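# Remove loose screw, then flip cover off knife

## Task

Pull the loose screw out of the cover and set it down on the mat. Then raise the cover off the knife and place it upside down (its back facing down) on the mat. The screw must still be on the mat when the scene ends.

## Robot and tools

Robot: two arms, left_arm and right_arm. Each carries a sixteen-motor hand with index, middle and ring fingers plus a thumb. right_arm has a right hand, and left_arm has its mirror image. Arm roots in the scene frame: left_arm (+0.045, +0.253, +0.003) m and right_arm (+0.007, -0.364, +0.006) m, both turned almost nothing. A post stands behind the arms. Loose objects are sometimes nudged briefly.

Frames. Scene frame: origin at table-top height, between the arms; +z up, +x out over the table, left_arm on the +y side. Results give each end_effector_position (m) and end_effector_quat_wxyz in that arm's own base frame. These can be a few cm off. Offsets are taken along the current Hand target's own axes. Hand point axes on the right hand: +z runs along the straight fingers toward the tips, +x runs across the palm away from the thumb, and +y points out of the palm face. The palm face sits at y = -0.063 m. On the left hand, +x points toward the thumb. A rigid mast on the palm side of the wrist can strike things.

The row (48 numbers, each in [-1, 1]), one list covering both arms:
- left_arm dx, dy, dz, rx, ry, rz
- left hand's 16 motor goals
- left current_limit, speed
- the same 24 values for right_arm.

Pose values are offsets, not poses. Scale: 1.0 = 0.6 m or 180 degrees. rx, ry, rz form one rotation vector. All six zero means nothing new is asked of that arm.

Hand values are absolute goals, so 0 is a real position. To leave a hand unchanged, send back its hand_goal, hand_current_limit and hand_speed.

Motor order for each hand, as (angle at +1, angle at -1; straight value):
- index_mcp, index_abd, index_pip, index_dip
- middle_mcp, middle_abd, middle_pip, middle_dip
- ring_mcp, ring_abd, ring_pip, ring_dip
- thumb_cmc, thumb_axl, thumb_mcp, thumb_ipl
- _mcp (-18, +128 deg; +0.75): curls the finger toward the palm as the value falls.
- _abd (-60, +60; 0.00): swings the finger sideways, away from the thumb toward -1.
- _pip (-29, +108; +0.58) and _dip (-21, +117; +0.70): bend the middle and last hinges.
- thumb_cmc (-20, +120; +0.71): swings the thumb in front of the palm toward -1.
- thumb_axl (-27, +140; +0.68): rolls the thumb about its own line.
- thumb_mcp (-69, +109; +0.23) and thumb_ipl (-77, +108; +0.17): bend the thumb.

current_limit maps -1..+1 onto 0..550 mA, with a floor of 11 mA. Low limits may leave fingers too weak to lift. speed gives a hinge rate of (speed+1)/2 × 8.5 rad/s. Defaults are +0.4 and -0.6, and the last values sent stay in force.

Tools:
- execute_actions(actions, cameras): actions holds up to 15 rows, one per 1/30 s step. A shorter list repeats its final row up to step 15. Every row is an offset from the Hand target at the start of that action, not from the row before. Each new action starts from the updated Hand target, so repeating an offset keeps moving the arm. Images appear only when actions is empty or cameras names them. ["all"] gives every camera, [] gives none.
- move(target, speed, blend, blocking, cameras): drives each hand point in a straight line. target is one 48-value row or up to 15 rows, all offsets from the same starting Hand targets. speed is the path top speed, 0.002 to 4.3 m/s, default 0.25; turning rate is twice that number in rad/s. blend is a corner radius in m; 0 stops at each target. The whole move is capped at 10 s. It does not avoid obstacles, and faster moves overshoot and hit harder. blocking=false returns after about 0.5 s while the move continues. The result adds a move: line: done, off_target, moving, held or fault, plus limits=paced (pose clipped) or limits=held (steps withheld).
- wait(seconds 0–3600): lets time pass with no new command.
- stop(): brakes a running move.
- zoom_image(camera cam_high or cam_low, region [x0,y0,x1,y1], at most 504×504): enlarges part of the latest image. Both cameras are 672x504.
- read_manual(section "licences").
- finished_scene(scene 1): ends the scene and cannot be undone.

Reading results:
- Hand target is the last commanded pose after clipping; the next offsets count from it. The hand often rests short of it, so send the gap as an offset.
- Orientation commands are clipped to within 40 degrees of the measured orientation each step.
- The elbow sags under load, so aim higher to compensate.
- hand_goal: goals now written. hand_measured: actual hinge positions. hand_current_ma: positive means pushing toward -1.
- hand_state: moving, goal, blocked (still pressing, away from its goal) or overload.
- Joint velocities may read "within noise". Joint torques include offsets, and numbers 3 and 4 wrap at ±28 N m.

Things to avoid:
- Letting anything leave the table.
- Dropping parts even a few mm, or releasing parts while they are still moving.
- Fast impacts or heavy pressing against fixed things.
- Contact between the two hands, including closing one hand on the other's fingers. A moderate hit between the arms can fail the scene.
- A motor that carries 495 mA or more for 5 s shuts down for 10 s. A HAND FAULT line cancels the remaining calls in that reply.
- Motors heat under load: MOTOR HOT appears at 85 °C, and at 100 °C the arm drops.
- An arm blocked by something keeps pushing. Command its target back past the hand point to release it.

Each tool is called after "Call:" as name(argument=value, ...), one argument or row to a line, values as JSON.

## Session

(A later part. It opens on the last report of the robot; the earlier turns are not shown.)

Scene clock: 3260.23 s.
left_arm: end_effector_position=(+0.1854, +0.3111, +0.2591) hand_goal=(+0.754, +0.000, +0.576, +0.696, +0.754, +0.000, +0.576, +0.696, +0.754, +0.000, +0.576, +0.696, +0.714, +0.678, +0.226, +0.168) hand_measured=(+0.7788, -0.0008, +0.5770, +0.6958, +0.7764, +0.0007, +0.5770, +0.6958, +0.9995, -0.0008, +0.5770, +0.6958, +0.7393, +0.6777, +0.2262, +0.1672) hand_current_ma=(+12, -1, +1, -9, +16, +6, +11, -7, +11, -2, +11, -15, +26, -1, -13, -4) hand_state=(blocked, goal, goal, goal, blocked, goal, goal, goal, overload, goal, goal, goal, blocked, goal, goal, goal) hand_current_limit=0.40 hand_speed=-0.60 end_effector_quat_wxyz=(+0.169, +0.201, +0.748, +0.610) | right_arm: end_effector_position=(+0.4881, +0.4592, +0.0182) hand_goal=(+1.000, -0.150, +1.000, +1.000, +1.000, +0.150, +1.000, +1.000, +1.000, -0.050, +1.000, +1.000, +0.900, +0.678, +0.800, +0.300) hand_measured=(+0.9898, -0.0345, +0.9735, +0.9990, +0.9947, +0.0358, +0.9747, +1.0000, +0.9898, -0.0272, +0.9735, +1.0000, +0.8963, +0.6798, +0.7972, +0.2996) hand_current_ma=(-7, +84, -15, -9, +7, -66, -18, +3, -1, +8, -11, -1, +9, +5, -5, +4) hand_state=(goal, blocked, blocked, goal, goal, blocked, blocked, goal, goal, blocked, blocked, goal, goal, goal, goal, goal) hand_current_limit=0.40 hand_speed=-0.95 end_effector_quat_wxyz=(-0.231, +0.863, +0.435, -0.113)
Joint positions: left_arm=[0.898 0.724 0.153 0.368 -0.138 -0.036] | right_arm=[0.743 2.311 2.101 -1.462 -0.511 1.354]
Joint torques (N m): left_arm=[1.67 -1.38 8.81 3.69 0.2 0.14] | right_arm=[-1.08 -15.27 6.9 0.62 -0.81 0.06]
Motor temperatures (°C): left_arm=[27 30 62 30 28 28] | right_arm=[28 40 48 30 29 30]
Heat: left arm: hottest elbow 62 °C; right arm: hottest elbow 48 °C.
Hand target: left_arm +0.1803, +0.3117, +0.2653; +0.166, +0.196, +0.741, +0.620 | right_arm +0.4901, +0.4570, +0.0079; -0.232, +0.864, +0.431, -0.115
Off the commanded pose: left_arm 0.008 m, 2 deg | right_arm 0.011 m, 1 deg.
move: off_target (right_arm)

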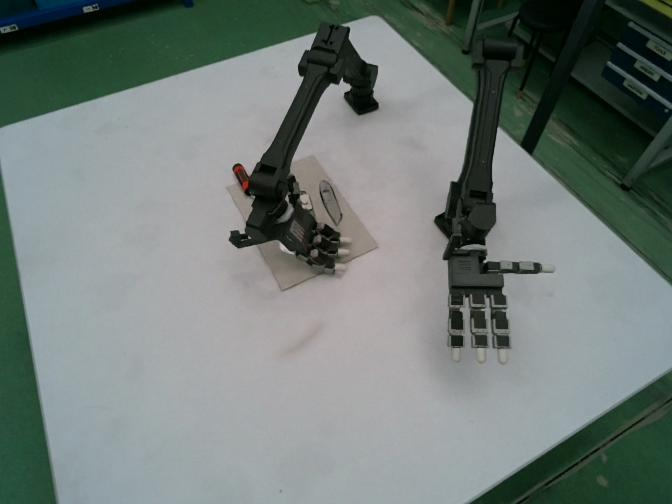

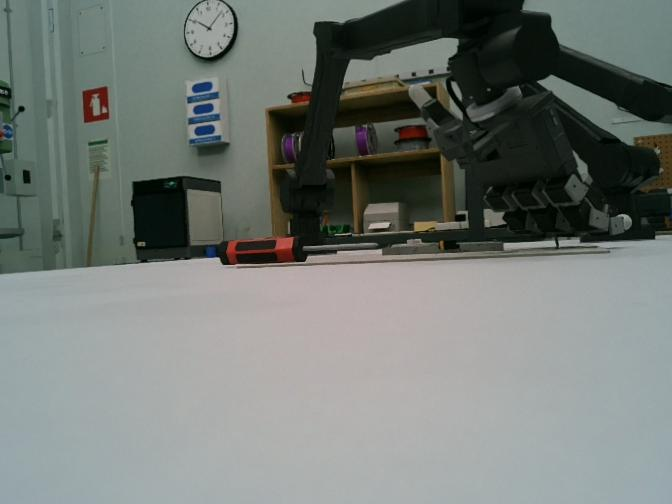

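Call:
move(
  target=[
    [0,0,0,0,0,0,0.754,0,0.576,0.696,0.754,0,0.576,0.696,0.754,0,0.576,0.696,0.714,0.678,0.226,0.168,0.4,-0.6,0,0.012,-0.006,0,0,0,1,-0.15,1,1,1,0.15,1,1,1,-0.05,1,1,0.9,0.678,0.8,0.3,0.4,-0.95],
    [0,0,0,0,0,0,0.754,0,0.576,0.696,0.754,0,0.576,0.696,0.754,0,0.576,0.696,0.714,0.678,0.226,0.168,0.4,-0.6,0,0.031,-0.0063,0,0,0,1,-0.15,1,1,1,0.15,1,1,1,-0.05,1,1,0.9,0.678,0.8,0.3,0.4,-0.95],
  ],
  speed=0.01,
  blend=0.002,
  cameras=["all"],
)

Call:
zoom_image(
  camera="cam_low",
  region=[520, 210, 590, 260],
)

Scene clock: 3271.67 s.
left_arm: end_effector_position=(+0.1854, +0.3111, +0.2591) hand_goal=(+0.754, +0.000, +0.576, +0.696, +0.754, +0.000, +0.576, +0.696, +0.754, +0.000, +0.576, +0.696, +0.714, +0.678, +0.226, +0.168) hand_measured=(+0.7788, -0.0008, +0.5770, +0.6958, +0.7764, +0.0007, +0.5770, +0.6958, +1.0000, -0.0008, +0.5770, +0.6958, +0.7393, +0.6767, +0.2252, +0.1681) hand_current_ma=(+13, -10, +4, -6, +16, +13, +8, -2, +8, +2, +3, -5, +25, +1, -1, -1) hand_state=(blocked, goal, goal, goal, blocked, goal, goal, goal, overload, goal, goal, goal, blocked, goal, goal, goal) hand_current_limit=0.40 hand_speed=-0.60 end_effector_quat_wxyz=(+0.169, +0.201, +0.748, +0.610) | right_arm: end_effector_position=(+0.4978, +0.4468, +0.0075) hand_goal=(+1.000, -0.150, +1.000, +1.000, +1.000, +0.150, +1.000, +1.000, +1.000, -0.050, +1.000, +1.000, +0.900, +0.678, +0.800, +0.300) hand_measured=(+0.9898, -0.0360, +0.9747, +0.9990, +0.9935, +0.0358, +0.9747, +0.9990, +0.9898, -0.0257, +0.9735, +1.0000, +0.8963, +0.6788, +0.7972, +0.2986) hand_current_ma=(-11, +89, -11, -9, +8, -65, -21, +2, +11, +8, -11, +3, +9, +8, -3, +5) hand_state=(goal, blocked, blocked, goal, goal, blocked, blocked, goal, goal, blocked, blocked, goal, goal, goal, goal, goal) hand_current_limit=0.40 hand_speed=-0.95 end_effector_quat_wxyz=(-0.231, +0.867, +0.426, -0.117)
Joint positions: left_arm=[0.898 0.724 0.153 0.368 -0.138 -0.036] | right_arm=[0.72 2.327 2.101 -1.462 -0.512 1.346]
Joint torques (N m): left_arm=[1.67 -1.61 8.98 3.58 0.19 0.1] | right_arm=[-1.32 -15.03 8.29 0.09 -0.65 -0.13]
Motor temperatures (°C): left_arm=[27 30 62 30 28 28] | right_arm=[28 41 47 30 29 30]
Heat: left arm: hottest elbow 62 °C; right arm: hottest elbow 47 °C.
Hand target: left_arm +0.1803, +0.3117, +0.2653; +0.166, +0.196, +0.741, +0.620 | right_arm +0.5044, +0.4461, +0.0018; -0.232, +0.865, +0.431, -0.115
Off the commanded pose: left_arm 0.008 m, 2 deg | right_arm 0.009 m, 1 deg.
move: done

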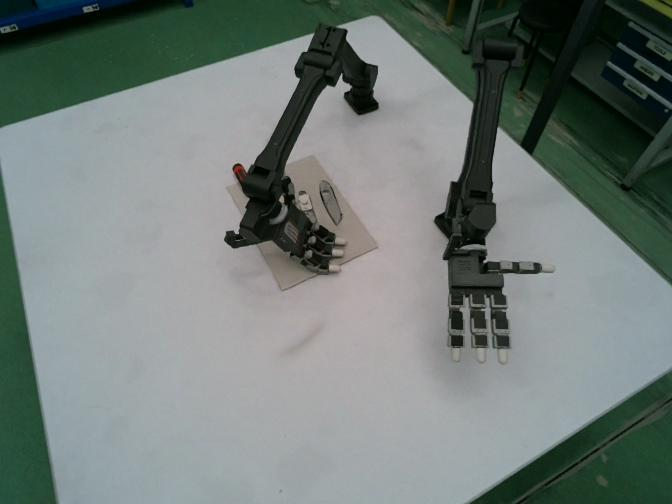

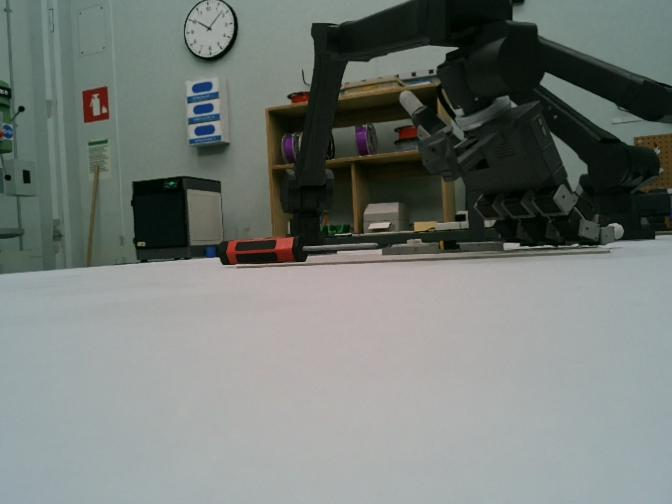

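Scaled by 7.200 from the camera's image (finer frame: 960x720).

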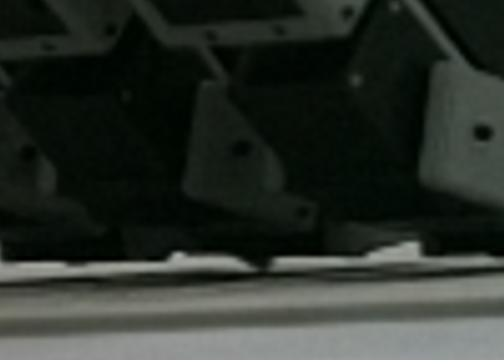

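Call:
move(
  target=[
    [0,0,0,0,0,0,0.754,0,0.576,0.696,0.754,0,0.576,0.696,0.754,0,0.576,0.696,0.714,0.678,0.226,0.168,0.4,-0.6,0,0,0,0,0,0,1,-0.02,1,1,1,0.02,1,1,1,-0.08,1,1,0.9,0.678,0.8,0.3,0.4,-0.97],
    [0,0,0,0,0,0,0.754,0,0.576,0.696,0.754,0,0.576,0.696,0.754,0,0.576,0.696,0.714,0.678,0.226,0.168,0.4,-0.6,0,0,0,0,0,0,1,0.1,1,1,1,-0.1,1,1,1,-0.12,1,1,0.9,0.678,0.8,0.3,0.4,-0.95],
  ],
  speed=0.02,
  cameras=[],
)

Call:
wait(
  seconds=1,
  cameras=["all"],
)

Call:
zoom_image(
  camera="cam_low",
  region=[520, 210, 590, 260],
)

Call:
zoom_image(
  camera="cam_high",
  region=[280, 200, 370, 290],
)

Scene clock: 3283.17 s.
left_arm: end_effector_position=(+0.1854, +0.3111, +0.2591) hand_goal=(+0.754, +0.000, +0.576, +0.696, +0.754, +0.000, +0.576, +0.696, +0.754, +0.000, +0.576, +0.696, +0.714, +0.678, +0.226, +0.168) hand_measured=(+0.7788, +0.0007, +0.5770, +0.6958, +0.7764, +0.0007, +0.5770, +0.6958, +1.0000, -0.0008, +0.5770, +0.6958, +0.7393, +0.6777, +0.2252, +0.1681) hand_current_ma=(+15, -1, +4, -3, +14, +1, +11, -2, +7, +1, +5, -10, +29, -1, -11, -4) hand_state=(blocked, goal, goal, goal, blocked, goal, goal, goal, overload, goal, goal, goal, blocked, goal, goal, goal) hand_current_limit=0.40 hand_speed=-0.60 end_effector_quat_wxyz=(+0.169, +0.201, +0.748, +0.610) | right_arm: end_effector_position=(+0.4978, +0.4468, +0.0068) hand_goal=(+1.000, +0.100, +1.000, +1.000, +1.000, -0.100, +1.000, +1.000, +1.000, -0.120, +1.000, +1.000, +0.900, +0.678, +0.800, +0.300) hand_measured=(+0.9910, +0.0549, +0.9735, +0.9990, +0.9935, -0.0594, +0.9747, +1.0000, +0.9886, -0.0696, +0.9735, +0.9990, +0.8963, +0.6798, +0.7972, +0.2996) hand_current_ma=(-11, -4, -14, -10, +7, +17, -19, +6, +3, +16, -12, -3, +11, +8, -3, +3) hand_state=(goal, blocked, blocked, goal, goal, blocked, blocked, goal, goal, blocked, blocked, goal, goal, goal, goal, goal) hand_current_limit=0.40 hand_speed=-0.95 end_effector_quat_wxyz=(-0.231, +0.867, +0.426, -0.117)
Joint positions: left_arm=[0.898 0.724 0.153 0.368 -0.138 -0.036] | right_arm=[0.72 2.328 2.101 -1.462 -0.512 1.345]
Joint torques (N m): left_arm=[1.44 -1.32 8.9 3.89 0.22 0.09] | right_arm=[-1.32 -15.5 8.32 0.09 -0.65 -0.15]
Motor temperatures (°C): left_arm=[27 30 62 30 28 28] | right_arm=[28 41 47 30 29 30]
Heat: left arm: hottest elbow 62 °C; right arm: hottest elbow 47 °C.
Hand target: left_arm +0.1803, +0.3117, +0.2653; +0.166, +0.196, +0.741, +0.620 | right_arm +0.5044, +0.4461, +0.0019; -0.232, +0.865, +0.431, -0.115
Off the commanded pose: left_arm 0.008 m, 2 deg | right_arm 0.008 m, 1 deg.
move: done

Scene clock: 3284.17 s.
left_arm: end_effector_position=(+0.1854, +0.3111, +0.2591) hand_goal=(+0.754, +0.000, +0.576, +0.696, +0.754, +0.000, +0.576, +0.696, +0.754, +0.000, +0.576, +0.696, +0.714, +0.678, +0.226, +0.168) hand_measured=(+0.7788, -0.0008, +0.5770, +0.6958, +0.7764, +0.0007, +0.5770, +0.6958, +0.9995, -0.0008, +0.5770, +0.6958, +0.7393, +0.6777, +0.2252, +0.1672) hand_current_ma=(+11, -8, +1, -6, +15, +3, +8, -5, +12, -1, +7, -3, +27, -3, -7, +2) hand_state=(blocked, goal, goal, goal, blocked, goal, goal, goal, overload, goal, goal, goal, blocked, goal, goal, goal) hand_current_limit=0.40 hand_speed=-0.60 end_effector_quat_wxyz=(+0.169, +0.201, +0.748, +0.610) | right_arm: end_effector_position=(+0.4978, +0.4468, +0.0068) hand_goal=(+1.000, +0.100, +1.000, +1.000, +1.000, -0.100, +1.000, +1.000, +1.000, -0.120, +1.000, +1.000, +0.900, +0.678, +0.800, +0.300) hand_measured=(+0.9898, +0.0549, +0.9735, +0.9990, +0.9922, -0.0579, +0.9735, +1.0000, +0.9898, -0.0711, +0.9735, +1.0000, +0.8963, +0.6788, +0.7972, +0.2986) hand_current_ma=(-13, -1, -9, -13, +5, +16, -17, +2, +7, +20, -14, -6, +5, +5, -1, +0) hand_state=(goal, blocked, blocked, goal, goal, blocked, blocked, goal, goal, blocked, blocked, goal, goal, goal, goal, goal) hand_current_limit=0.40 hand_speed=-0.95 end_effector_quat_wxyz=(-0.231, +0.867, +0.426, -0.117)
Joint positions: left_arm=[0.898 0.724 0.153 0.368 -0.138 -0.036] | right_arm=[0.72 2.328 2.101 -1.462 -0.512 1.345]
Joint torques (N m): left_arm=[1.9 -1.73 8.87 3.67 0.18 0.12] | right_arm=[-1.32 -15.38 8.32 0.09 -0.65 -0.14]
Motor temperatures (°C): left_arm=[27 30 62 30 28 28] | right_arm=[28 41 47 30 29 30]
Heat: left arm: hottest elbow 62 °C; right arm: hottest elbow 47 °C.
Hand target: left_arm +0.1803, +0.3117, +0.2653; +0.166, +0.196, +0.741, +0.620 | right_arm +0.5044, +0.4461, +0.0019; -0.232, +0.865, +0.431, -0.115
Off the commanded pose: left_arm 0.008 m, 2 deg | right_arm 0.008 m, 1 deg.
wait: 1.00 s; at rest by 0.17 s

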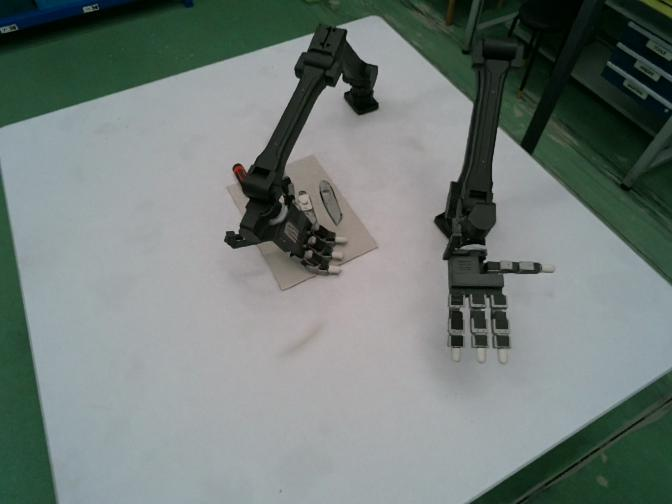

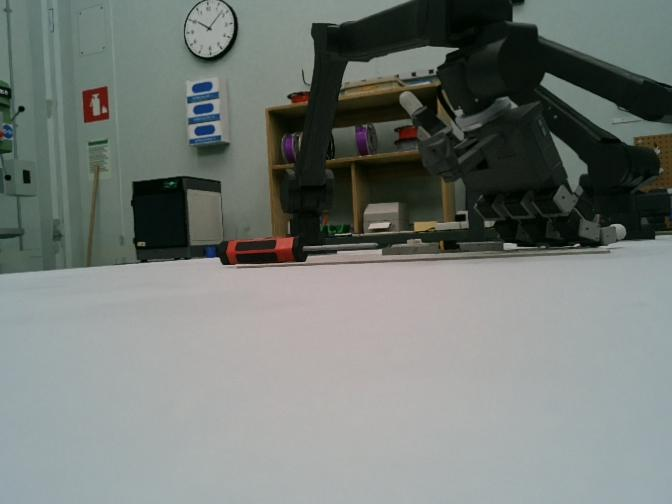

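Scaled by 7.200 from the camera's image (finer frame: 960x720).

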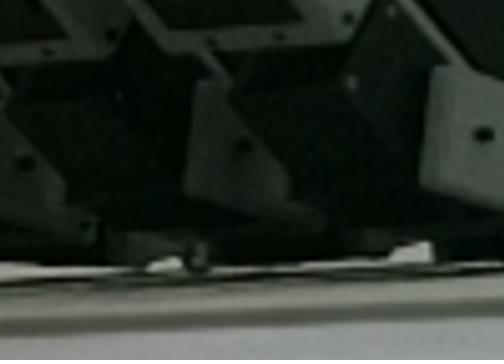

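Scaled by 5.600 from the camera's image (finer frame: 960x720).

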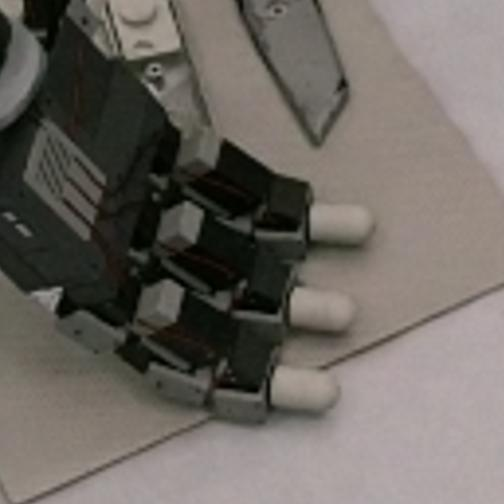

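Call:
move(
  target=[0,0,0,0,0,0,0.754,0,0.576,0.696,0.754,0,0.576,0.696,0.754,0,0.576,0.696,0.714,0.678,0.226,0.168,0.4,-0.6,0.0241,-0.0606,-0.115,-0.0077,0.0324,-0.0187,1,0.1,1,1,1,-0.1,1,1,1,-0.12,1,1,0.9,0.678,0.8,0.3,0.4,-0.95],
  speed=0.05,
  cameras=["all"],
)

Call:
zoom_image(
  camera="cam_low",
  region=[520, 210, 590, 260],
)

Call:
zoom_image(
  camera="cam_high",
  region=[280, 200, 370, 290],
)

Scene clock: 3300.20 s.
left_arm: end_effector_position=(+0.1854, +0.3111, +0.2591) hand_goal=(+0.754, +0.000, +0.576, +0.696, +0.754, +0.000, +0.576, +0.696, +0.754, +0.000, +0.576, +0.696, +0.714, +0.678, +0.226, +0.168) hand_measured=(+0.7788, -0.0008, +0.5770, +0.6958, +0.7764, +0.0007, +0.5770, +0.6958, +1.0000, -0.0008, +0.5770, +0.6958, +0.7393, +0.6767, +0.2252, +0.1681) hand_current_ma=(+14, -10, +9, -14, +17, +6, +10, -8, +12, -2, +5, -9, +25, -3, -11, -2) hand_state=(blocked, goal, goal, goal, blocked, goal, goal, goal, overload, goal, goal, goal, blocked, goal, goal, goal) hand_current_limit=0.40 hand_speed=-0.60 end_effector_quat_wxyz=(+0.169, +0.201, +0.748, +0.610) | right_arm: end_effector_position=(+0.5028, +0.4511, +0.0487) hand_goal=(+1.000, +0.100, +1.000, +1.000, +1.000, -0.100, +1.000, +1.000, +1.000, -0.120, +1.000, +1.000, +0.900, +0.678, +0.800, +0.300) hand_measured=(+0.9898, +0.0549, +0.9735, +0.9990, +0.9935, -0.0579, +0.9747, +1.0000, +0.9898, -0.0711, +0.9735, +1.0000, +0.8950, +0.6788, +0.7972, +0.2996) hand_current_ma=(-12, -4, -15, -11, +8, +17, -18, +3, +10, +18, -11, -2, +7, +7, -3, +3) hand_state=(goal, blocked, blocked, goal, goal, blocked, blocked, goal, goal, blocked, blocked, goal, goal, goal, goal, goal) hand_current_limit=0.40 hand_speed=-0.95 end_effector_quat_wxyz=(-0.239, +0.864, +0.434, -0.087)
Joint positions: left_arm=[0.898 0.724 0.153 0.368 -0.138 -0.036] | right_arm=[0.72 2.264 2.101 -1.462 -0.512 1.345]
Joint torques (N m): left_arm=[1.73 -1.61 8.88 3.86 0.24 0.1] | right_arm=[-1.26 -18.9 9.84 -0.01 -0.67 -0.15]
Motor temperatures (°C): left_arm=[27 30 62 30 28 28] | right_arm=[28 42 47 30 29 30]
Heat: left arm: hottest elbow 62 °C; right arm: hottest elbow 47 °C.
Hand target: left_arm +0.1803, +0.3117, +0.2653; +0.166, +0.196, +0.741, +0.620 | right_arm +0.5155, +0.4558, +0.0800; -0.246, +0.859, +0.445, -0.059
Off the commanded pose: left_arm 0.008 m, 2 deg | right_arm 0.034 m, 4 deg.
move: off_target (right_arm)

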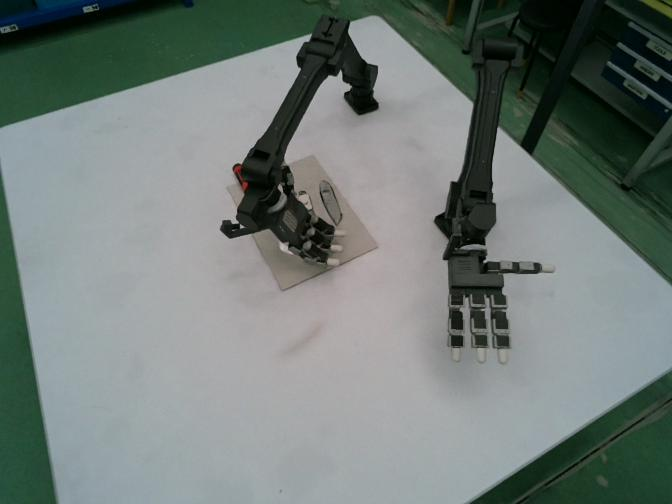

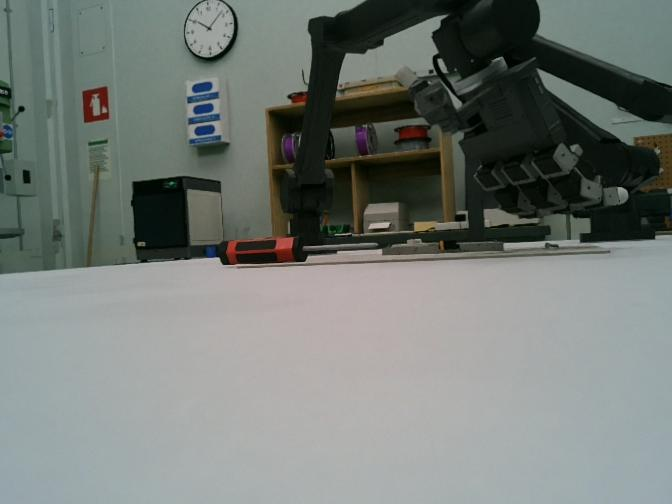

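Scaled by 7.200 from the camera's image (finer frame: 960x720).

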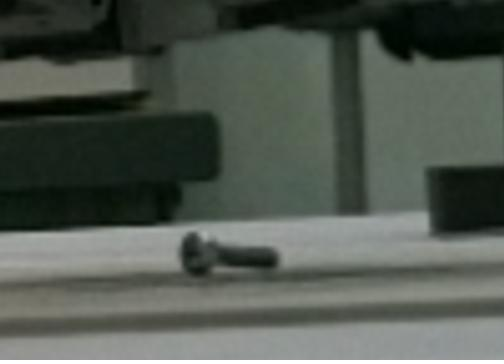

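Scaled by 5.600 from the camera's image (finer frame: 960x720).

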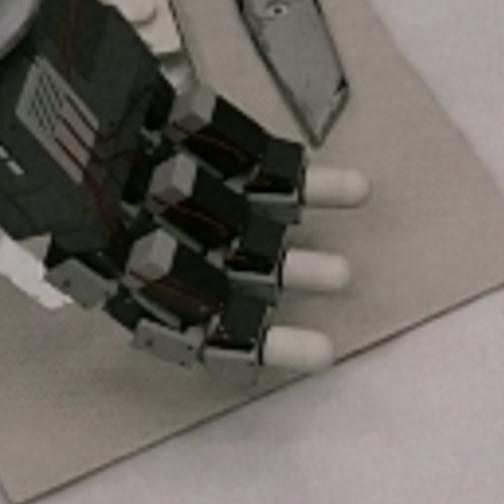

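Call:
move(
  target=[
    [0,0,0,0,0,0,0.754,0,0.576,0.696,0.754,0,0.576,0.696,0.754,0,0.576,0.696,0.714,0.678,0.226,0.168,0.4,-0.6,-0.0367,-0.0998,-0.1417,0,0,0,1,0.1,1,1,1,-0.1,1,1,1,-0.12,1,1,0.9,0.678,0.8,0.3,0.4,-0.6],
    [0,0,0,0,0,0,0.754,0,0.576,0.696,0.754,0,0.576,0.696,0.754,0,0.576,0.696,0.714,0.678,0.226,0.168,0.4,-0.6,-0.0923,-0.1993,-0.1330,-0.1235,-0.1172,-0.3216,0.754,-0.09,0.576,0.696,-0.479,0,-0.737,0.696,0.754,0.08,0.576,0.696,0.9,0.678,0.8,0.3,0.4,-0.6],
  ],
  speed=0.15,
  blend=[0.02,0],
  cameras=["all"],
)

Call:
zoom_image(
  camera="cam_high",
  region=[280, 160, 390, 290],
)

Scene clock: 3510.90 s.
left_arm: end_effector_position=(+0.1854, +0.3111, +0.2591) hand_goal=(+0.754, +0.000, +0.576, +0.696, +0.754, +0.000, +0.576, +0.696, +0.754, +0.000, +0.576, +0.696, +0.714, +0.678, +0.226, +0.168) hand_measured=(+0.7788, -0.0008, +0.5770, +0.6958, +0.7764, +0.0007, +0.5770, +0.6971, +1.0000, -0.0008, +0.5770, +0.6971, +0.7393, +0.6767, +0.2252, +0.1681) hand_current_ma=(+13, -7, +4, -12, +16, +3, +9, -1, +4, -2, +7, -7, +31, -3, -8, -7) hand_state=(blocked, goal, goal, goal, blocked, goal, goal, goal, overload, goal, goal, goal, blocked, goal, goal, goal) hand_current_limit=0.40 hand_speed=-0.60 end_effector_quat_wxyz=(+0.169, +0.201, +0.748, +0.610) | right_arm: end_effector_position=(+0.4231, +0.4361, +0.1867) hand_goal=(+0.754, -0.090, +0.576, +0.696, -0.478, +0.000, -0.736, +0.696, +0.754, +0.080, +0.576, +0.696, +0.900, +0.678, +0.800, +0.300) hand_measured=(+0.7486, -0.0902, +0.5731, +0.6958, -0.4633, +0.0051, -0.7370, +0.6945, +0.7486, +0.0783, +0.5731, +0.6958, +0.8963, +0.6788, +0.7982, +0.2996) hand_current_ma=(-8, +10, -8, -12, +11, +8, -6, +5, +4, +0, -1, -2, +3, +4, +0, +3) hand_state=(goal, goal, goal, goal, goal, goal, goal, goal, goal, goal, goal, goal, goal, goal, goal, goal) hand_current_limit=0.40 hand_speed=-0.60 end_effector_quat_wxyz=(-0.002, +0.554, +0.832, -0.016)
Joint positions: left_arm=[0.898 0.724 0.153 0.368 -0.138 -0.036] | right_arm=[0.902 1.789 1.66 -1.473 -0.002 0.506]
Joint torques (N m): left_arm=[1.49 -1.85 8.84 3.74 0.21 0.09] | right_arm=[-0.15 -13.22 7.21 0.8 0.13 -0.17]
Motor temperatures (°C): left_arm=[27 30 62 30 28 28] | right_arm=[28 47 50 30 29 30]
Heat: left arm: hottest elbow 62 °C; right arm: hottest elbow 50 °C.
Hand target: left_arm +0.1803, +0.3117, +0.2653; +0.166, +0.196, +0.741, +0.620 | right_arm +0.4201, +0.4401, +0.1997; +0.000, +0.545, +0.839, +0.000
Off the commanded pose: left_arm 0.008 m, 2 deg | right_arm 0.014 m, 2 deg.
move: off_target (right_arm); target 2's new numbers were sent with right_arm's hand 0.014 m and 2 deg from that target

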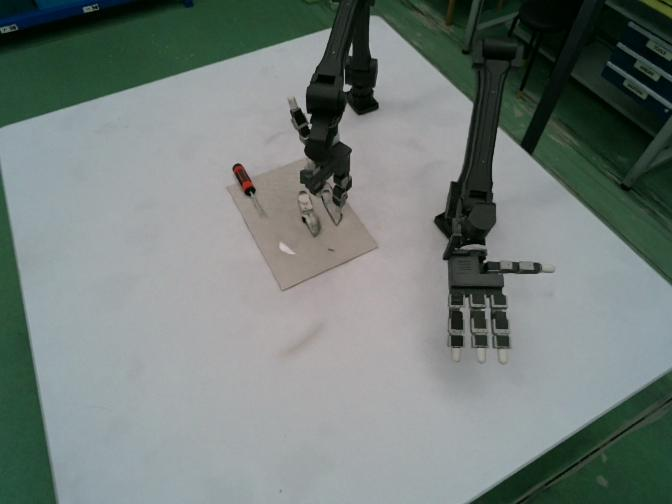

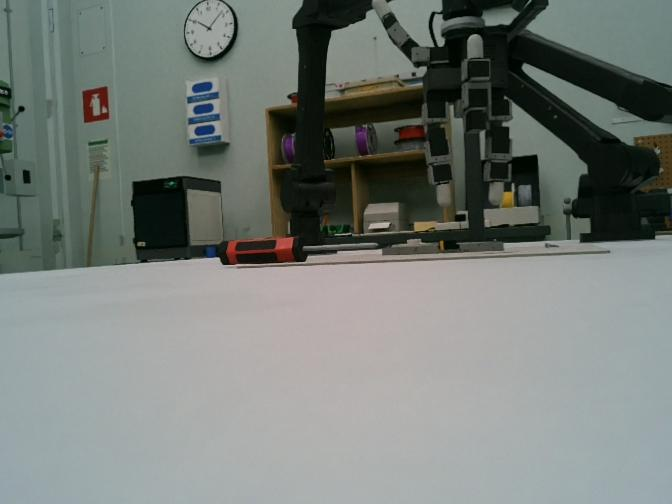

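Scaled by 3.877 from the camera's image (finer frame: 960x720).

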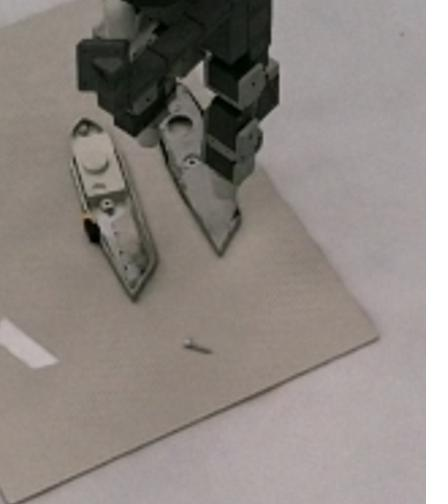

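Call:
move(
  target=[0,0,0,0,0,0,0.754,0,0.576,0.696,0.754,0,0.576,0.696,0.754,0,0.576,0.696,0.714,0.678,0.226,0.168,0.4,-0.6,0.0093,-0.1395,0,0,0,-0.3333,0.754,-0.09,0.576,0.696,-0.479,0,-0.737,0.696,0.754,0.08,0.576,0.696,0.9,0.678,0.8,0.3,0.4,-0.6],
  speed=0.15,
  cameras=["all"],
)

Call:
zoom_image(
  camera="cam_high",
  region=[280, 140, 370, 230],
)

Call:
zoom_image(
  camera="cam_low",
  region=[360, 130, 500, 270],
)

Scene clock: 3523.60 s.
left_arm: end_effector_position=(+0.1854, +0.3111, +0.2591) hand_goal=(+0.754, +0.000, +0.576, +0.696, +0.754, +0.000, +0.576, +0.696, +0.754, +0.000, +0.576, +0.696, +0.714, +0.678, +0.226, +0.168) hand_measured=(+0.7788, -0.0008, +0.5770, +0.6958, +0.7764, +0.0007, +0.5770, +0.6958, +0.9995, -0.0008, +0.5770, +0.6958, +0.7393, +0.6767, +0.2252, +0.1681) hand_current_ma=(+13, -9, +2, -7, +17, +7, +9, -1, +6, +1, +7, -7, +27, +5, -6, -4) hand_state=(blocked, goal, goal, goal, blocked, goal, goal, goal, overload, goal, goal, goal, blocked, goal, goal, goal) hand_current_limit=0.40 hand_speed=-0.60 end_effector_quat_wxyz=(+0.169, +0.201, +0.748, +0.610) | right_arm: end_effector_position=(+0.3394, +0.4130, +0.1899) hand_goal=(+0.754, -0.090, +0.576, +0.696, -0.478, +0.000, -0.736, +0.696, +0.754, +0.080, +0.576, +0.696, +0.900, +0.678, +0.800, +0.300) hand_measured=(+0.7486, -0.0902, +0.5731, +0.6958, -0.4621, +0.0036, -0.7357, +0.6945, +0.7486, +0.0798, +0.5731, +0.6958, +0.8963, +0.6788, +0.7972, +0.2986) hand_current_ma=(-5, +7, -5, -12, +13, +2, -10, +5, +6, +2, +0, -2, +11, +4, -5, +0) hand_state=(goal, goal, goal, goal, goal, goal, goal, goal, goal, goal, goal, goal, goal, goal, goal, goal) hand_current_limit=0.40 hand_speed=-0.60 end_effector_quat_wxyz=(-0.009, +0.057, +0.998, -0.012)
Joint positions: left_arm=[0.898 0.724 0.153 0.368 -0.138 -0.036] | right_arm=[0.824 1.555 1.37 -1.416 0.001 -0.632]
Joint torques (N m): left_arm=[1.55 -1.38 8.87 3.67 0.19 0.07] | right_arm=[-1.49 -9.82 7.16 0.94 -0.11 -0.19]
Motor temperatures (°C): left_arm=[27 30 62 30 28 28] | right_arm=[28 45 50 30 29 30]
Heat: left arm: hottest elbow 62 °C; right arm: hottest elbow 50 °C.
Hand target: left_arm +0.1803, +0.3117, +0.2653; +0.166, +0.196, +0.741, +0.620 | right_arm +0.3414, +0.4111, +0.1998; +0.000, +0.052, +0.999, +0.000
Off the commanded pose: left_arm 0.008 m, 2 deg | right_arm 0.010 m, 2 deg.
move: done

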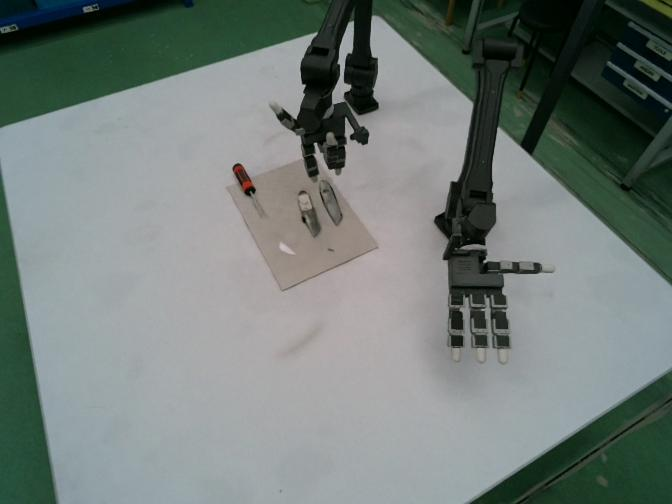

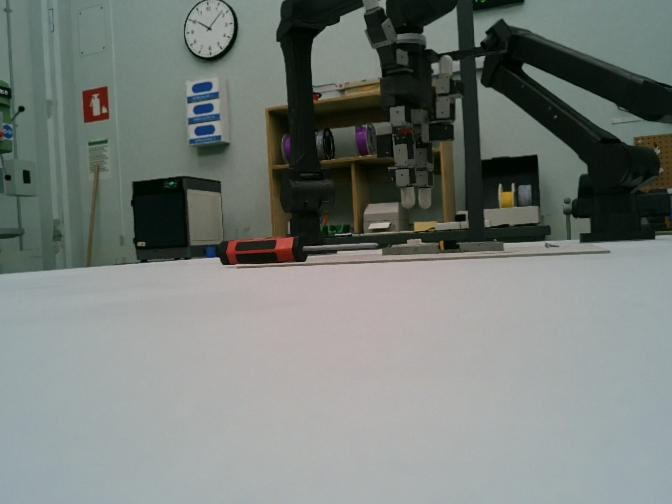

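Scaled by 5.600 from the camera's image (finer frame: 960x720).

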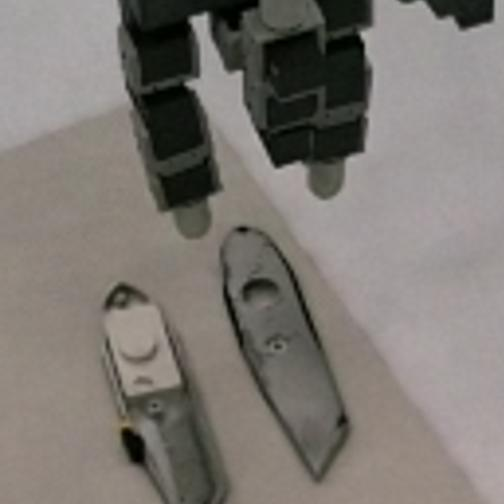

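Scaled by 3.600 from the camera's image (finer frame: 960x720).

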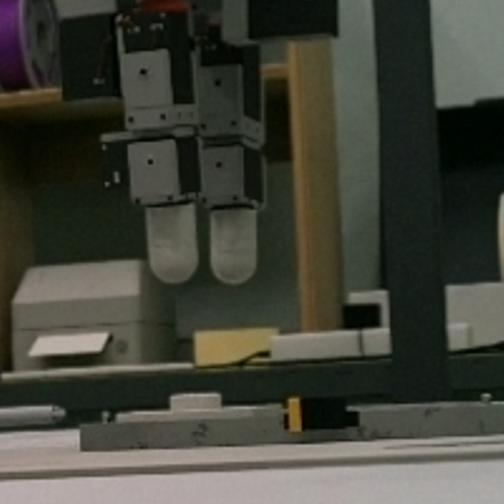

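Call:
move(
  target=[0,0,0,0,0,0,0.754,0,0.576,0.696,0.754,0,0.576,0.696,0.754,0,0.576,0.696,0.714,0.678,0.226,0.168,0.4,-0.6,0.002,-0.0035,0.0913,0,0,0,0.754,-0.09,0.576,0.696,-0.479,0,-0.737,0.696,0.754,0.08,0.576,0.696,0.9,0.678,0.8,0.3,0.4,-0.6],
  speed=0.08,
  cameras=["all"],
)

Call:
zoom_image(
  camera="cam_high",
  region=[280, 140, 370, 230],
)

Call:
zoom_image(
  camera="cam_low",
  region=[360, 170, 500, 270],
)

Scene clock: 3537.80 s.
left_arm: end_effector_position=(+0.1854, +0.3111, +0.2591) hand_goal=(+0.754, +0.000, +0.576, +0.696, +0.754, +0.000, +0.576, +0.696, +0.754, +0.000, +0.576, +0.696, +0.714, +0.678, +0.226, +0.168) hand_measured=(+0.7788, -0.0008, +0.5757, +0.6971, +0.7764, +0.0007, +0.5770, +0.6958, +0.9995, -0.0008, +0.5770, +0.6958, +0.7393, +0.6767, +0.2252, +0.1681) hand_current_ma=(+11, -12, -3, -7, +14, +6, +8, -6, +5, -6, +4, -10, +25, -2, -2, -3) hand_state=(blocked, goal, goal, goal, blocked, goal, goal, goal, overload, goal, goal, goal, blocked, goal, goal, goal) hand_current_limit=0.40 hand_speed=-0.60 end_effector_quat_wxyz=(+0.169, +0.201, +0.748, +0.610) | right_arm: end_effector_position=(+0.3368, +0.4098, +0.1496) hand_goal=(+0.754, -0.090, +0.576, +0.696, -0.478, +0.000, -0.736, +0.696, +0.754, +0.080, +0.576, +0.696, +0.900, +0.678, +0.800, +0.300) hand_measured=(+0.7486, -0.0887, +0.5731, +0.6945, -0.4621, +0.0051, -0.7357, +0.6958, +0.7486, +0.0798, +0.5731, +0.6958, +0.8963, +0.6788, +0.7982, +0.2986) hand_current_ma=(-6, +11, -4, -13, +10, +4, -6, +3, +12, +2, +4, -1, +10, +4, -3, +2) hand_state=(goal, goal, goal, goal, goal, goal, goal, goal, goal, goal, goal, goal, goal, goal, goal, goal) hand_current_limit=0.40 hand_speed=-0.60 end_effector_quat_wxyz=(+0.000, +0.057, +0.998, -0.001)
Joint positions: left_arm=[0.898 0.724 0.153 0.368 -0.138 -0.036] | right_arm=[0.824 1.554 1.254 -1.273 0.001 -0.633]
Joint torques (N m): left_arm=[1.55 -1.38 8.91 3.73 0.21 0.08] | right_arm=[-1.49 -7.36 7.04 0.96 -0.13 -0.18]
Motor temperatures (°C): left_arm=[27 30 62 30 28 28] | right_arm=[28 43 48 30 29 30]
Heat: left arm: hottest elbow 62 °C; right arm: hottest elbow 48 °C.
Hand target: left_arm +0.1803, +0.3117, +0.2653; +0.166, +0.196, +0.741, +0.620 | right_arm +0.3399, +0.4091, +0.1451; +0.000, +0.052, +0.999, +0.000
Off the commanded pose: left_arm 0.008 m, 2 deg | right_arm 0.006 m, 1 deg.
move: done

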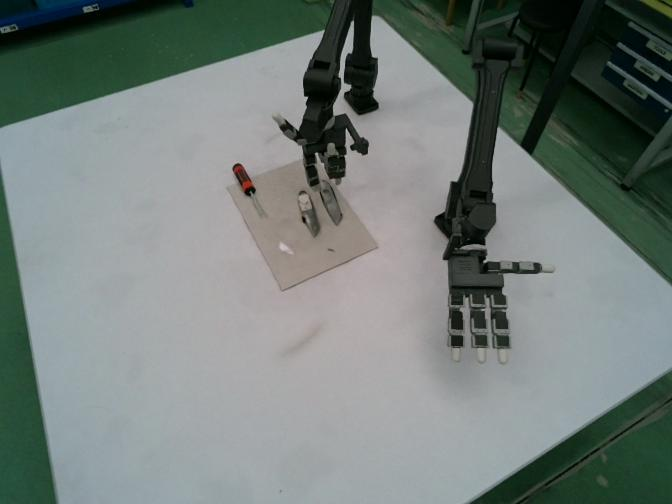

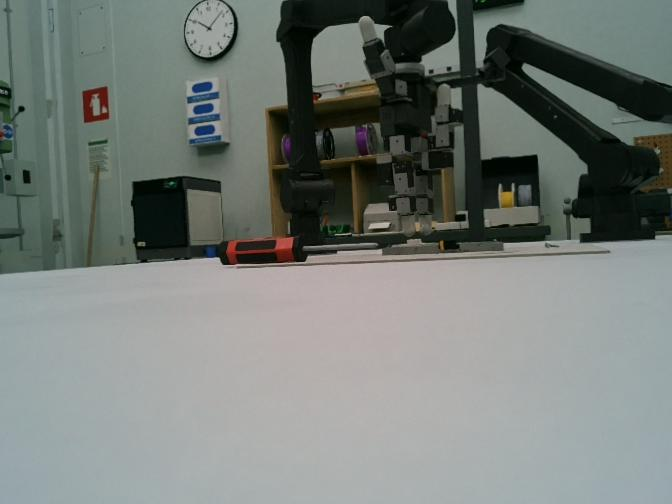

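Scaled by 5.600 from the camera's image (finer frame: 960x720).

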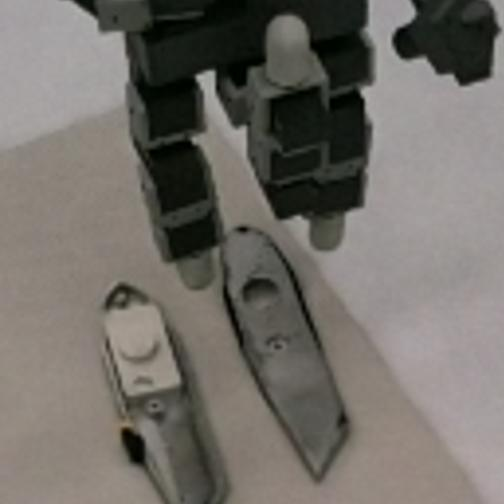

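Scaled by 3.600 from the camera's image (finer frame: 960x720).

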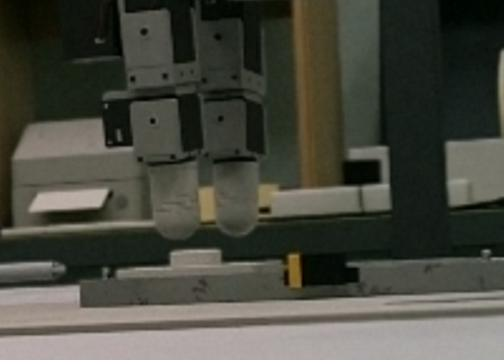

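Call:
move(
  target=[0,0,0,0,0,0,0.754,0,0.576,0.696,0.754,0,0.576,0.696,0.754,0,0.576,0.696,0.714,0.678,0.226,0.168,0.4,-0.6,-0.0016,-0.0149,0.0427,0,0,0,0.754,-0.09,0.576,0.696,-0.479,0,-0.737,0.696,0.754,0.08,0.576,0.696,0.9,0.678,0.8,0.3,0.4,-0.6],
  speed=0.05,
  cameras=["all"],
)

Call:
zoom_image(
  camera="cam_high",
  region=[280, 140, 370, 230],
)

Call:
zoom_image(
  camera="cam_low",
  region=[360, 170, 500, 270],
)

Scene clock: 3550.07 s.
left_arm: end_effector_position=(+0.1854, +0.3111, +0.2591) hand_goal=(+0.754, +0.000, +0.576, +0.696, +0.754, +0.000, +0.576, +0.696, +0.754, +0.000, +0.576, +0.696, +0.714, +0.678, +0.226, +0.168) hand_measured=(+0.7788, -0.0008, +0.5770, +0.6958, +0.7764, +0.0007, +0.5770, +0.6958, +0.9995, +0.0007, +0.5770, +0.6958, +0.7393, +0.6767, +0.2252, +0.1672) hand_current_ma=(+14, -14, +7, -13, +11, +10, +8, -2, +3, -2, +5, -9, +25, -3, -8, -2) hand_state=(blocked, goal, goal, goal, blocked, goal, goal, goal, overload, goal, goal, goal, blocked, goal, goal, goal) hand_current_limit=0.40 hand_speed=-0.60 end_effector_quat_wxyz=(+0.169, +0.201, +0.748, +0.610) | right_arm: end_effector_position=(+0.3374, +0.4009, +0.1258) hand_goal=(+0.754, -0.090, +0.576, +0.696, -0.478, +0.000, -0.736, +0.696, +0.754, +0.080, +0.576, +0.696, +0.900, +0.678, +0.800, +0.300) hand_measured=(+0.7486, -0.0902, +0.5731, +0.6958, -0.4621, +0.0051, -0.7357, +0.6958, +0.7486, +0.0798, +0.5731, +0.6945, +0.8963, +0.6788, +0.7972, +0.2986) hand_current_ma=(-7, +9, -6, -10, +11, +6, -12, +2, +10, +6, -2, -2, +9, +3, -1, +3) hand_state=(goal, goal, goal, goal, goal, goal, goal, goal, goal, goal, goal, goal, goal, goal, goal, goal) hand_current_limit=0.40 hand_speed=-0.60 end_effector_quat_wxyz=(+0.001, +0.057, +0.998, +0.000)
Joint positions: left_arm=[0.898 0.724 0.153 0.368 -0.138 -0.036] | right_arm=[0.809 1.557 1.191 -1.203 0.001 -0.647]
Joint torques (N m): left_arm=[1.85 -2.08 8.66 3.7 0.19 0.15] | right_arm=[-1.38 -6.95 6.91 0.98 -0.13 -0.2]
Motor temperatures (°C): left_arm=[27 30 62 30 28 28] | right_arm=[28 42 48 30 28 30]
Heat: left arm: hottest elbow 62 °C; right arm: hottest elbow 48 °C.
Hand target: left_arm +0.1803, +0.3117, +0.2653; +0.166, +0.196, +0.741, +0.620 | right_arm +0.3400, +0.4003, +0.1195; +0.000, +0.052, +0.999, +0.000
Off the commanded pose: left_arm 0.008 m, 2 deg | right_arm 0.007 m, 1 deg.
move: done

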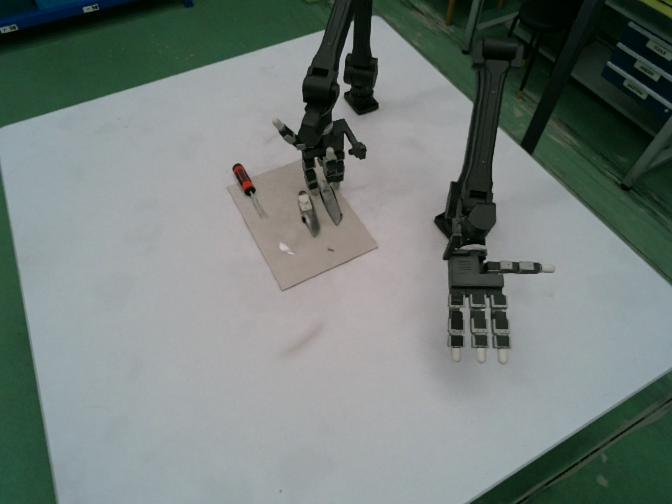

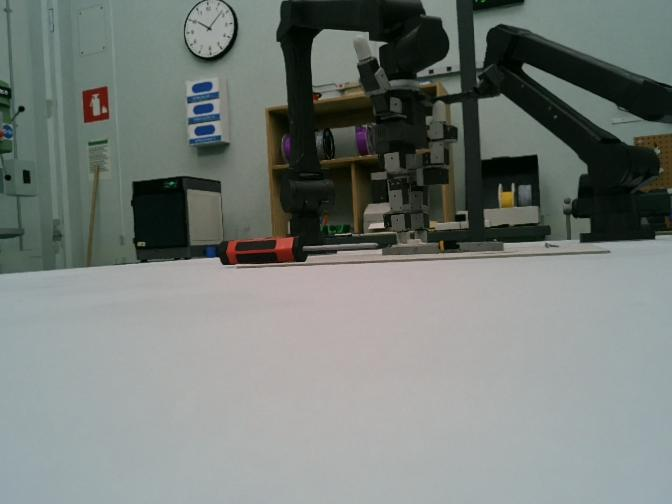

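Scaled by 5.600 from the camera's image (finer frame: 960x720).

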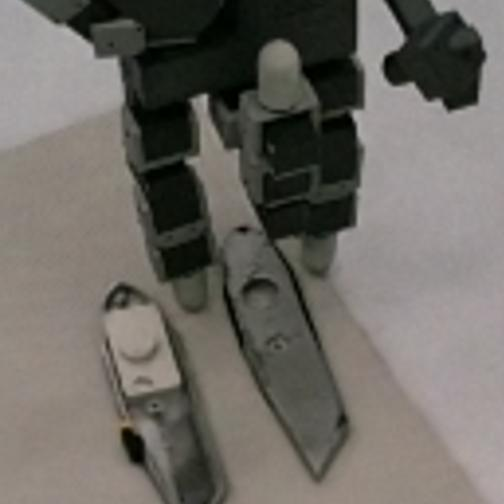

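Scaled by 3.600 from the camera's image (finer frame: 960x720).

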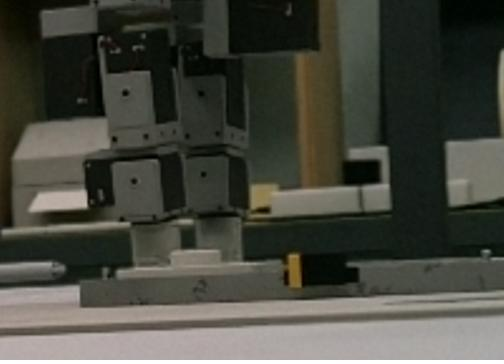

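Call:
move(
  target=[
    [0,0,0,0,0,0,0.754,0,0.576,0.696,0.754,0,0.576,0.696,0.754,0,0.576,0.696,0.714,0.678,0.226,0.168,0.4,-0.6,0,0,0.004,0,0,0,0.754,-0.09,0.576,0.696,-0.479,0,-0.737,0.696,0.754,0.08,0.576,0.696,0.9,0.678,0.8,0.3,0.4,-0.9],
    [0,0,0,0,0,0,0.754,0,0.576,0.696,0.754,0,0.576,0.696,0.754,0,0.576,0.696,0.714,0.678,0.226,0.168,0.4,-0.6,0,0,0.0045,0,0,0,0.754,-0.21,0.576,0.696,-0.479,0,-0.737,0.696,0.754,0.21,0.576,0.696,0.9,0.678,0.8,0.3,0.4,-0.9],
  ],
  speed=0.03,
  cameras=["all"],
)

Call:
wait(
  seconds=1,
)

Call:
zoom_image(
  camera="cam_high",
  region=[280, 140, 370, 230],
)

Scene clock: 3563.50 s.
left_arm: end_effector_position=(+0.1854, +0.3111, +0.2591) hand_goal=(+0.754, +0.000, +0.576, +0.696, +0.754, +0.000, +0.576, +0.696, +0.754, +0.000, +0.576, +0.696, +0.714, +0.678, +0.226, +0.168) hand_measured=(+0.7788, -0.0008, +0.5770, +0.6958, +0.7764, +0.0007, +0.5770, +0.6958, +1.0000, +0.0007, +0.5770, +0.6958, +0.7393, +0.6767, +0.2252, +0.1681) hand_current_ma=(+18, -9, -3, -10, +16, +11, +8, -4, +6, -1, +11, -3, +29, +0, -10, -3) hand_state=(blocked, goal, goal, goal, blocked, goal, goal, goal, overload, goal, goal, goal, blocked, goal, goal, goal) hand_current_limit=0.40 hand_speed=-0.60 end_effector_quat_wxyz=(+0.169, +0.201, +0.748, +0.610) | right_arm: end_effector_position=(+0.3379, +0.4016, +0.1246) hand_goal=(+0.754, -0.210, +0.576, +0.696, -0.478, +0.000, -0.736, +0.696, +0.754, +0.210, +0.576, +0.696, +0.900, +0.678, +0.800, +0.300) hand_measured=(+0.7498, -0.1766, +0.5744, +0.6920, -0.4621, +0.0051, -0.7357, +0.6958, +0.7474, +0.1589, +0.5731, +0.6932, +0.8975, +0.6788, +0.7972, +0.2986) hand_current_ma=(-12, +16, -5, -10, +12, +6, -10, +4, +10, -15, +0, -1, +6, +8, -1, +5) hand_state=(goal, blocked, goal, goal, goal, goal, goal, goal, goal, blocked, goal, goal, goal, goal, goal, goal) hand_current_limit=0.40 hand_speed=-0.90 end_effector_quat_wxyz=(+0.002, +0.057, +0.998, +0.002)
Joint positions: left_arm=[0.898 0.724 0.153 0.368 -0.138 -0.036] | right_arm=[0.809 1.559 1.188 -1.196 0.001 -0.647]
Joint torques (N m): left_arm=[1.49 -1.26 8.79 3.79 0.15 0.1] | right_arm=[-1.38 -6.83 6.72 1.02 -0.13 -0.18]
Motor temperatures (°C): left_arm=[27 30 62 30 28 28] | right_arm=[28 41 47 30 28 30]
Heat: left arm: hottest elbow 62 °C; right arm: hottest elbow 47 °C.
Hand target: left_arm +0.1803, +0.3117, +0.2653; +0.166, +0.196, +0.741, +0.620 | right_arm +0.3399, +0.4003, +0.1166; +0.000, +0.052, +0.999, +0.000
Off the commanded pose: left_arm 0.008 m, 2 deg | right_arm 0.008 m, 1 deg.
move: done

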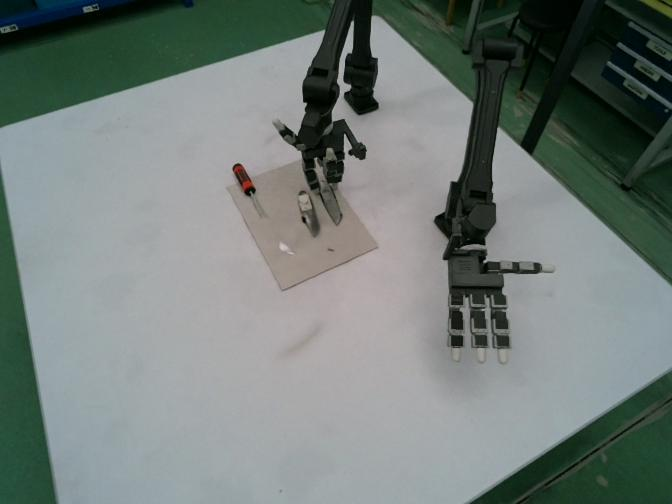

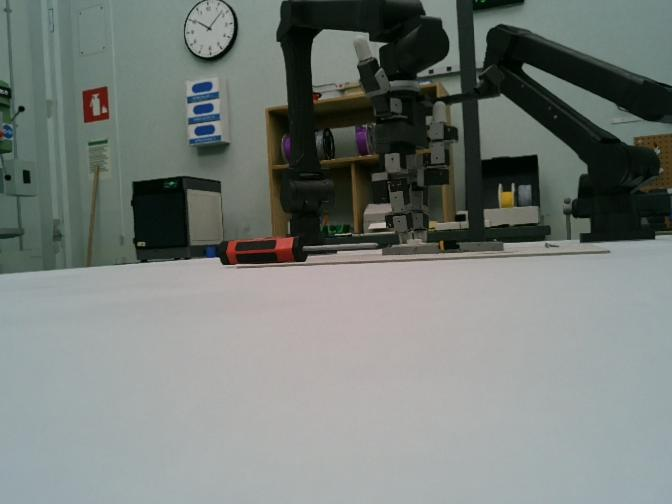

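Scene clock: 3564.50 s.
left_arm: end_effector_position=(+0.1854, +0.3111, +0.2591) hand_goal=(+0.754, +0.000, +0.576, +0.696, +0.754, +0.000, +0.576, +0.696, +0.754, +0.000, +0.576, +0.696, +0.714, +0.678, +0.226, +0.168) hand_measured=(+0.7788, -0.0008, +0.5770, +0.6958, +0.7764, +0.0007, +0.5770, +0.6958, +0.9995, -0.0008, +0.5770, +0.6958, +0.7381, +0.6777, +0.2252, +0.1681) hand_current_ma=(+13, -12, +7, -4, +13, +6, +11, -4, +13, +3, +3, -6, +30, -1, -8, -5) hand_state=(blocked, goal, goal, goal, blocked, goal, goal, goal, overload, goal, goal, goal, blocked, goal, goal, goal) hand_current_limit=0.40 hand_speed=-0.60 end_effector_quat_wxyz=(+0.169, +0.201, +0.748, +0.610) | right_arm: end_effector_position=(+0.3379, +0.4016, +0.1246) hand_goal=(+0.754, -0.210, +0.576, +0.696, -0.478, +0.000, -0.736, +0.696, +0.754, +0.210, +0.576, +0.696, +0.900, +0.678, +0.800, +0.300) hand_measured=(+0.7486, -0.1766, +0.5744, +0.6932, -0.4621, +0.0065, -0.7370, +0.6958, +0.7486, +0.1574, +0.5731, +0.6932, +0.8963, +0.6788, +0.7972, +0.2996) hand_current_ma=(-6, +22, -5, -12, +14, +4, -9, +3, +7, -8, +2, -2, +9, +7, +0, +5) hand_state=(goal, blocked, goal, goal, goal, goal, goal, goal, goal, blocked, goal, goal, goal, goal, goal, goal) hand_current_limit=0.40 hand_speed=-0.90 end_effector_quat_wxyz=(+0.002, +0.057, +0.998, +0.002)
Joint positions: left_arm=[0.898 0.724 0.153 0.368 -0.138 -0.036] | right_arm=[0.809 1.559 1.188 -1.196 0.001 -0.647]
Joint torques (N m): left_arm=[1.49 -1.79 8.75 3.79 0.17 0.09] | right_arm=[-1.32 -6.83 6.74 1.03 -0.13 -0.18]
Motor temperatures (°C): left_arm=[27 30 62 30 28 28] | right_arm=[28 41 47 30 28 30]
Heat: left arm: hottest elbow 62 °C; right arm: hottest elbow 47 °C.
Hand target: left_arm +0.1803, +0.3117, +0.2653; +0.166, +0.196, +0.741, +0.620 | right_arm +0.3399, +0.4003, +0.1166; +0.000, +0.052, +0.999, +0.000
Off the commanded pose: left_arm 0.008 m, 2 deg | right_arm 0.008 m, 1 deg.
wait: 1.00 s; at rest by 0.17 s

Scaled by 5.600 from the camera's image (finer frame: 960x720).
This view is cut from an older image: the scene may have changed since it was taken.

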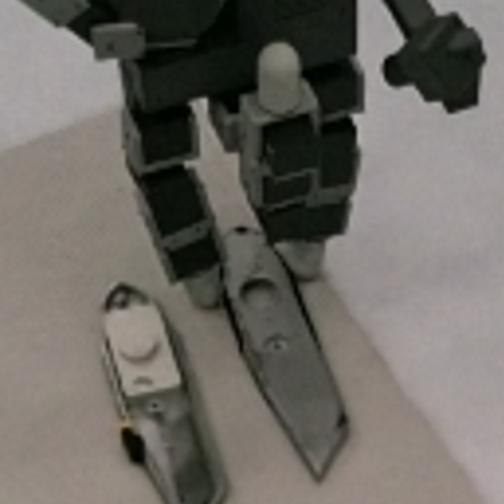

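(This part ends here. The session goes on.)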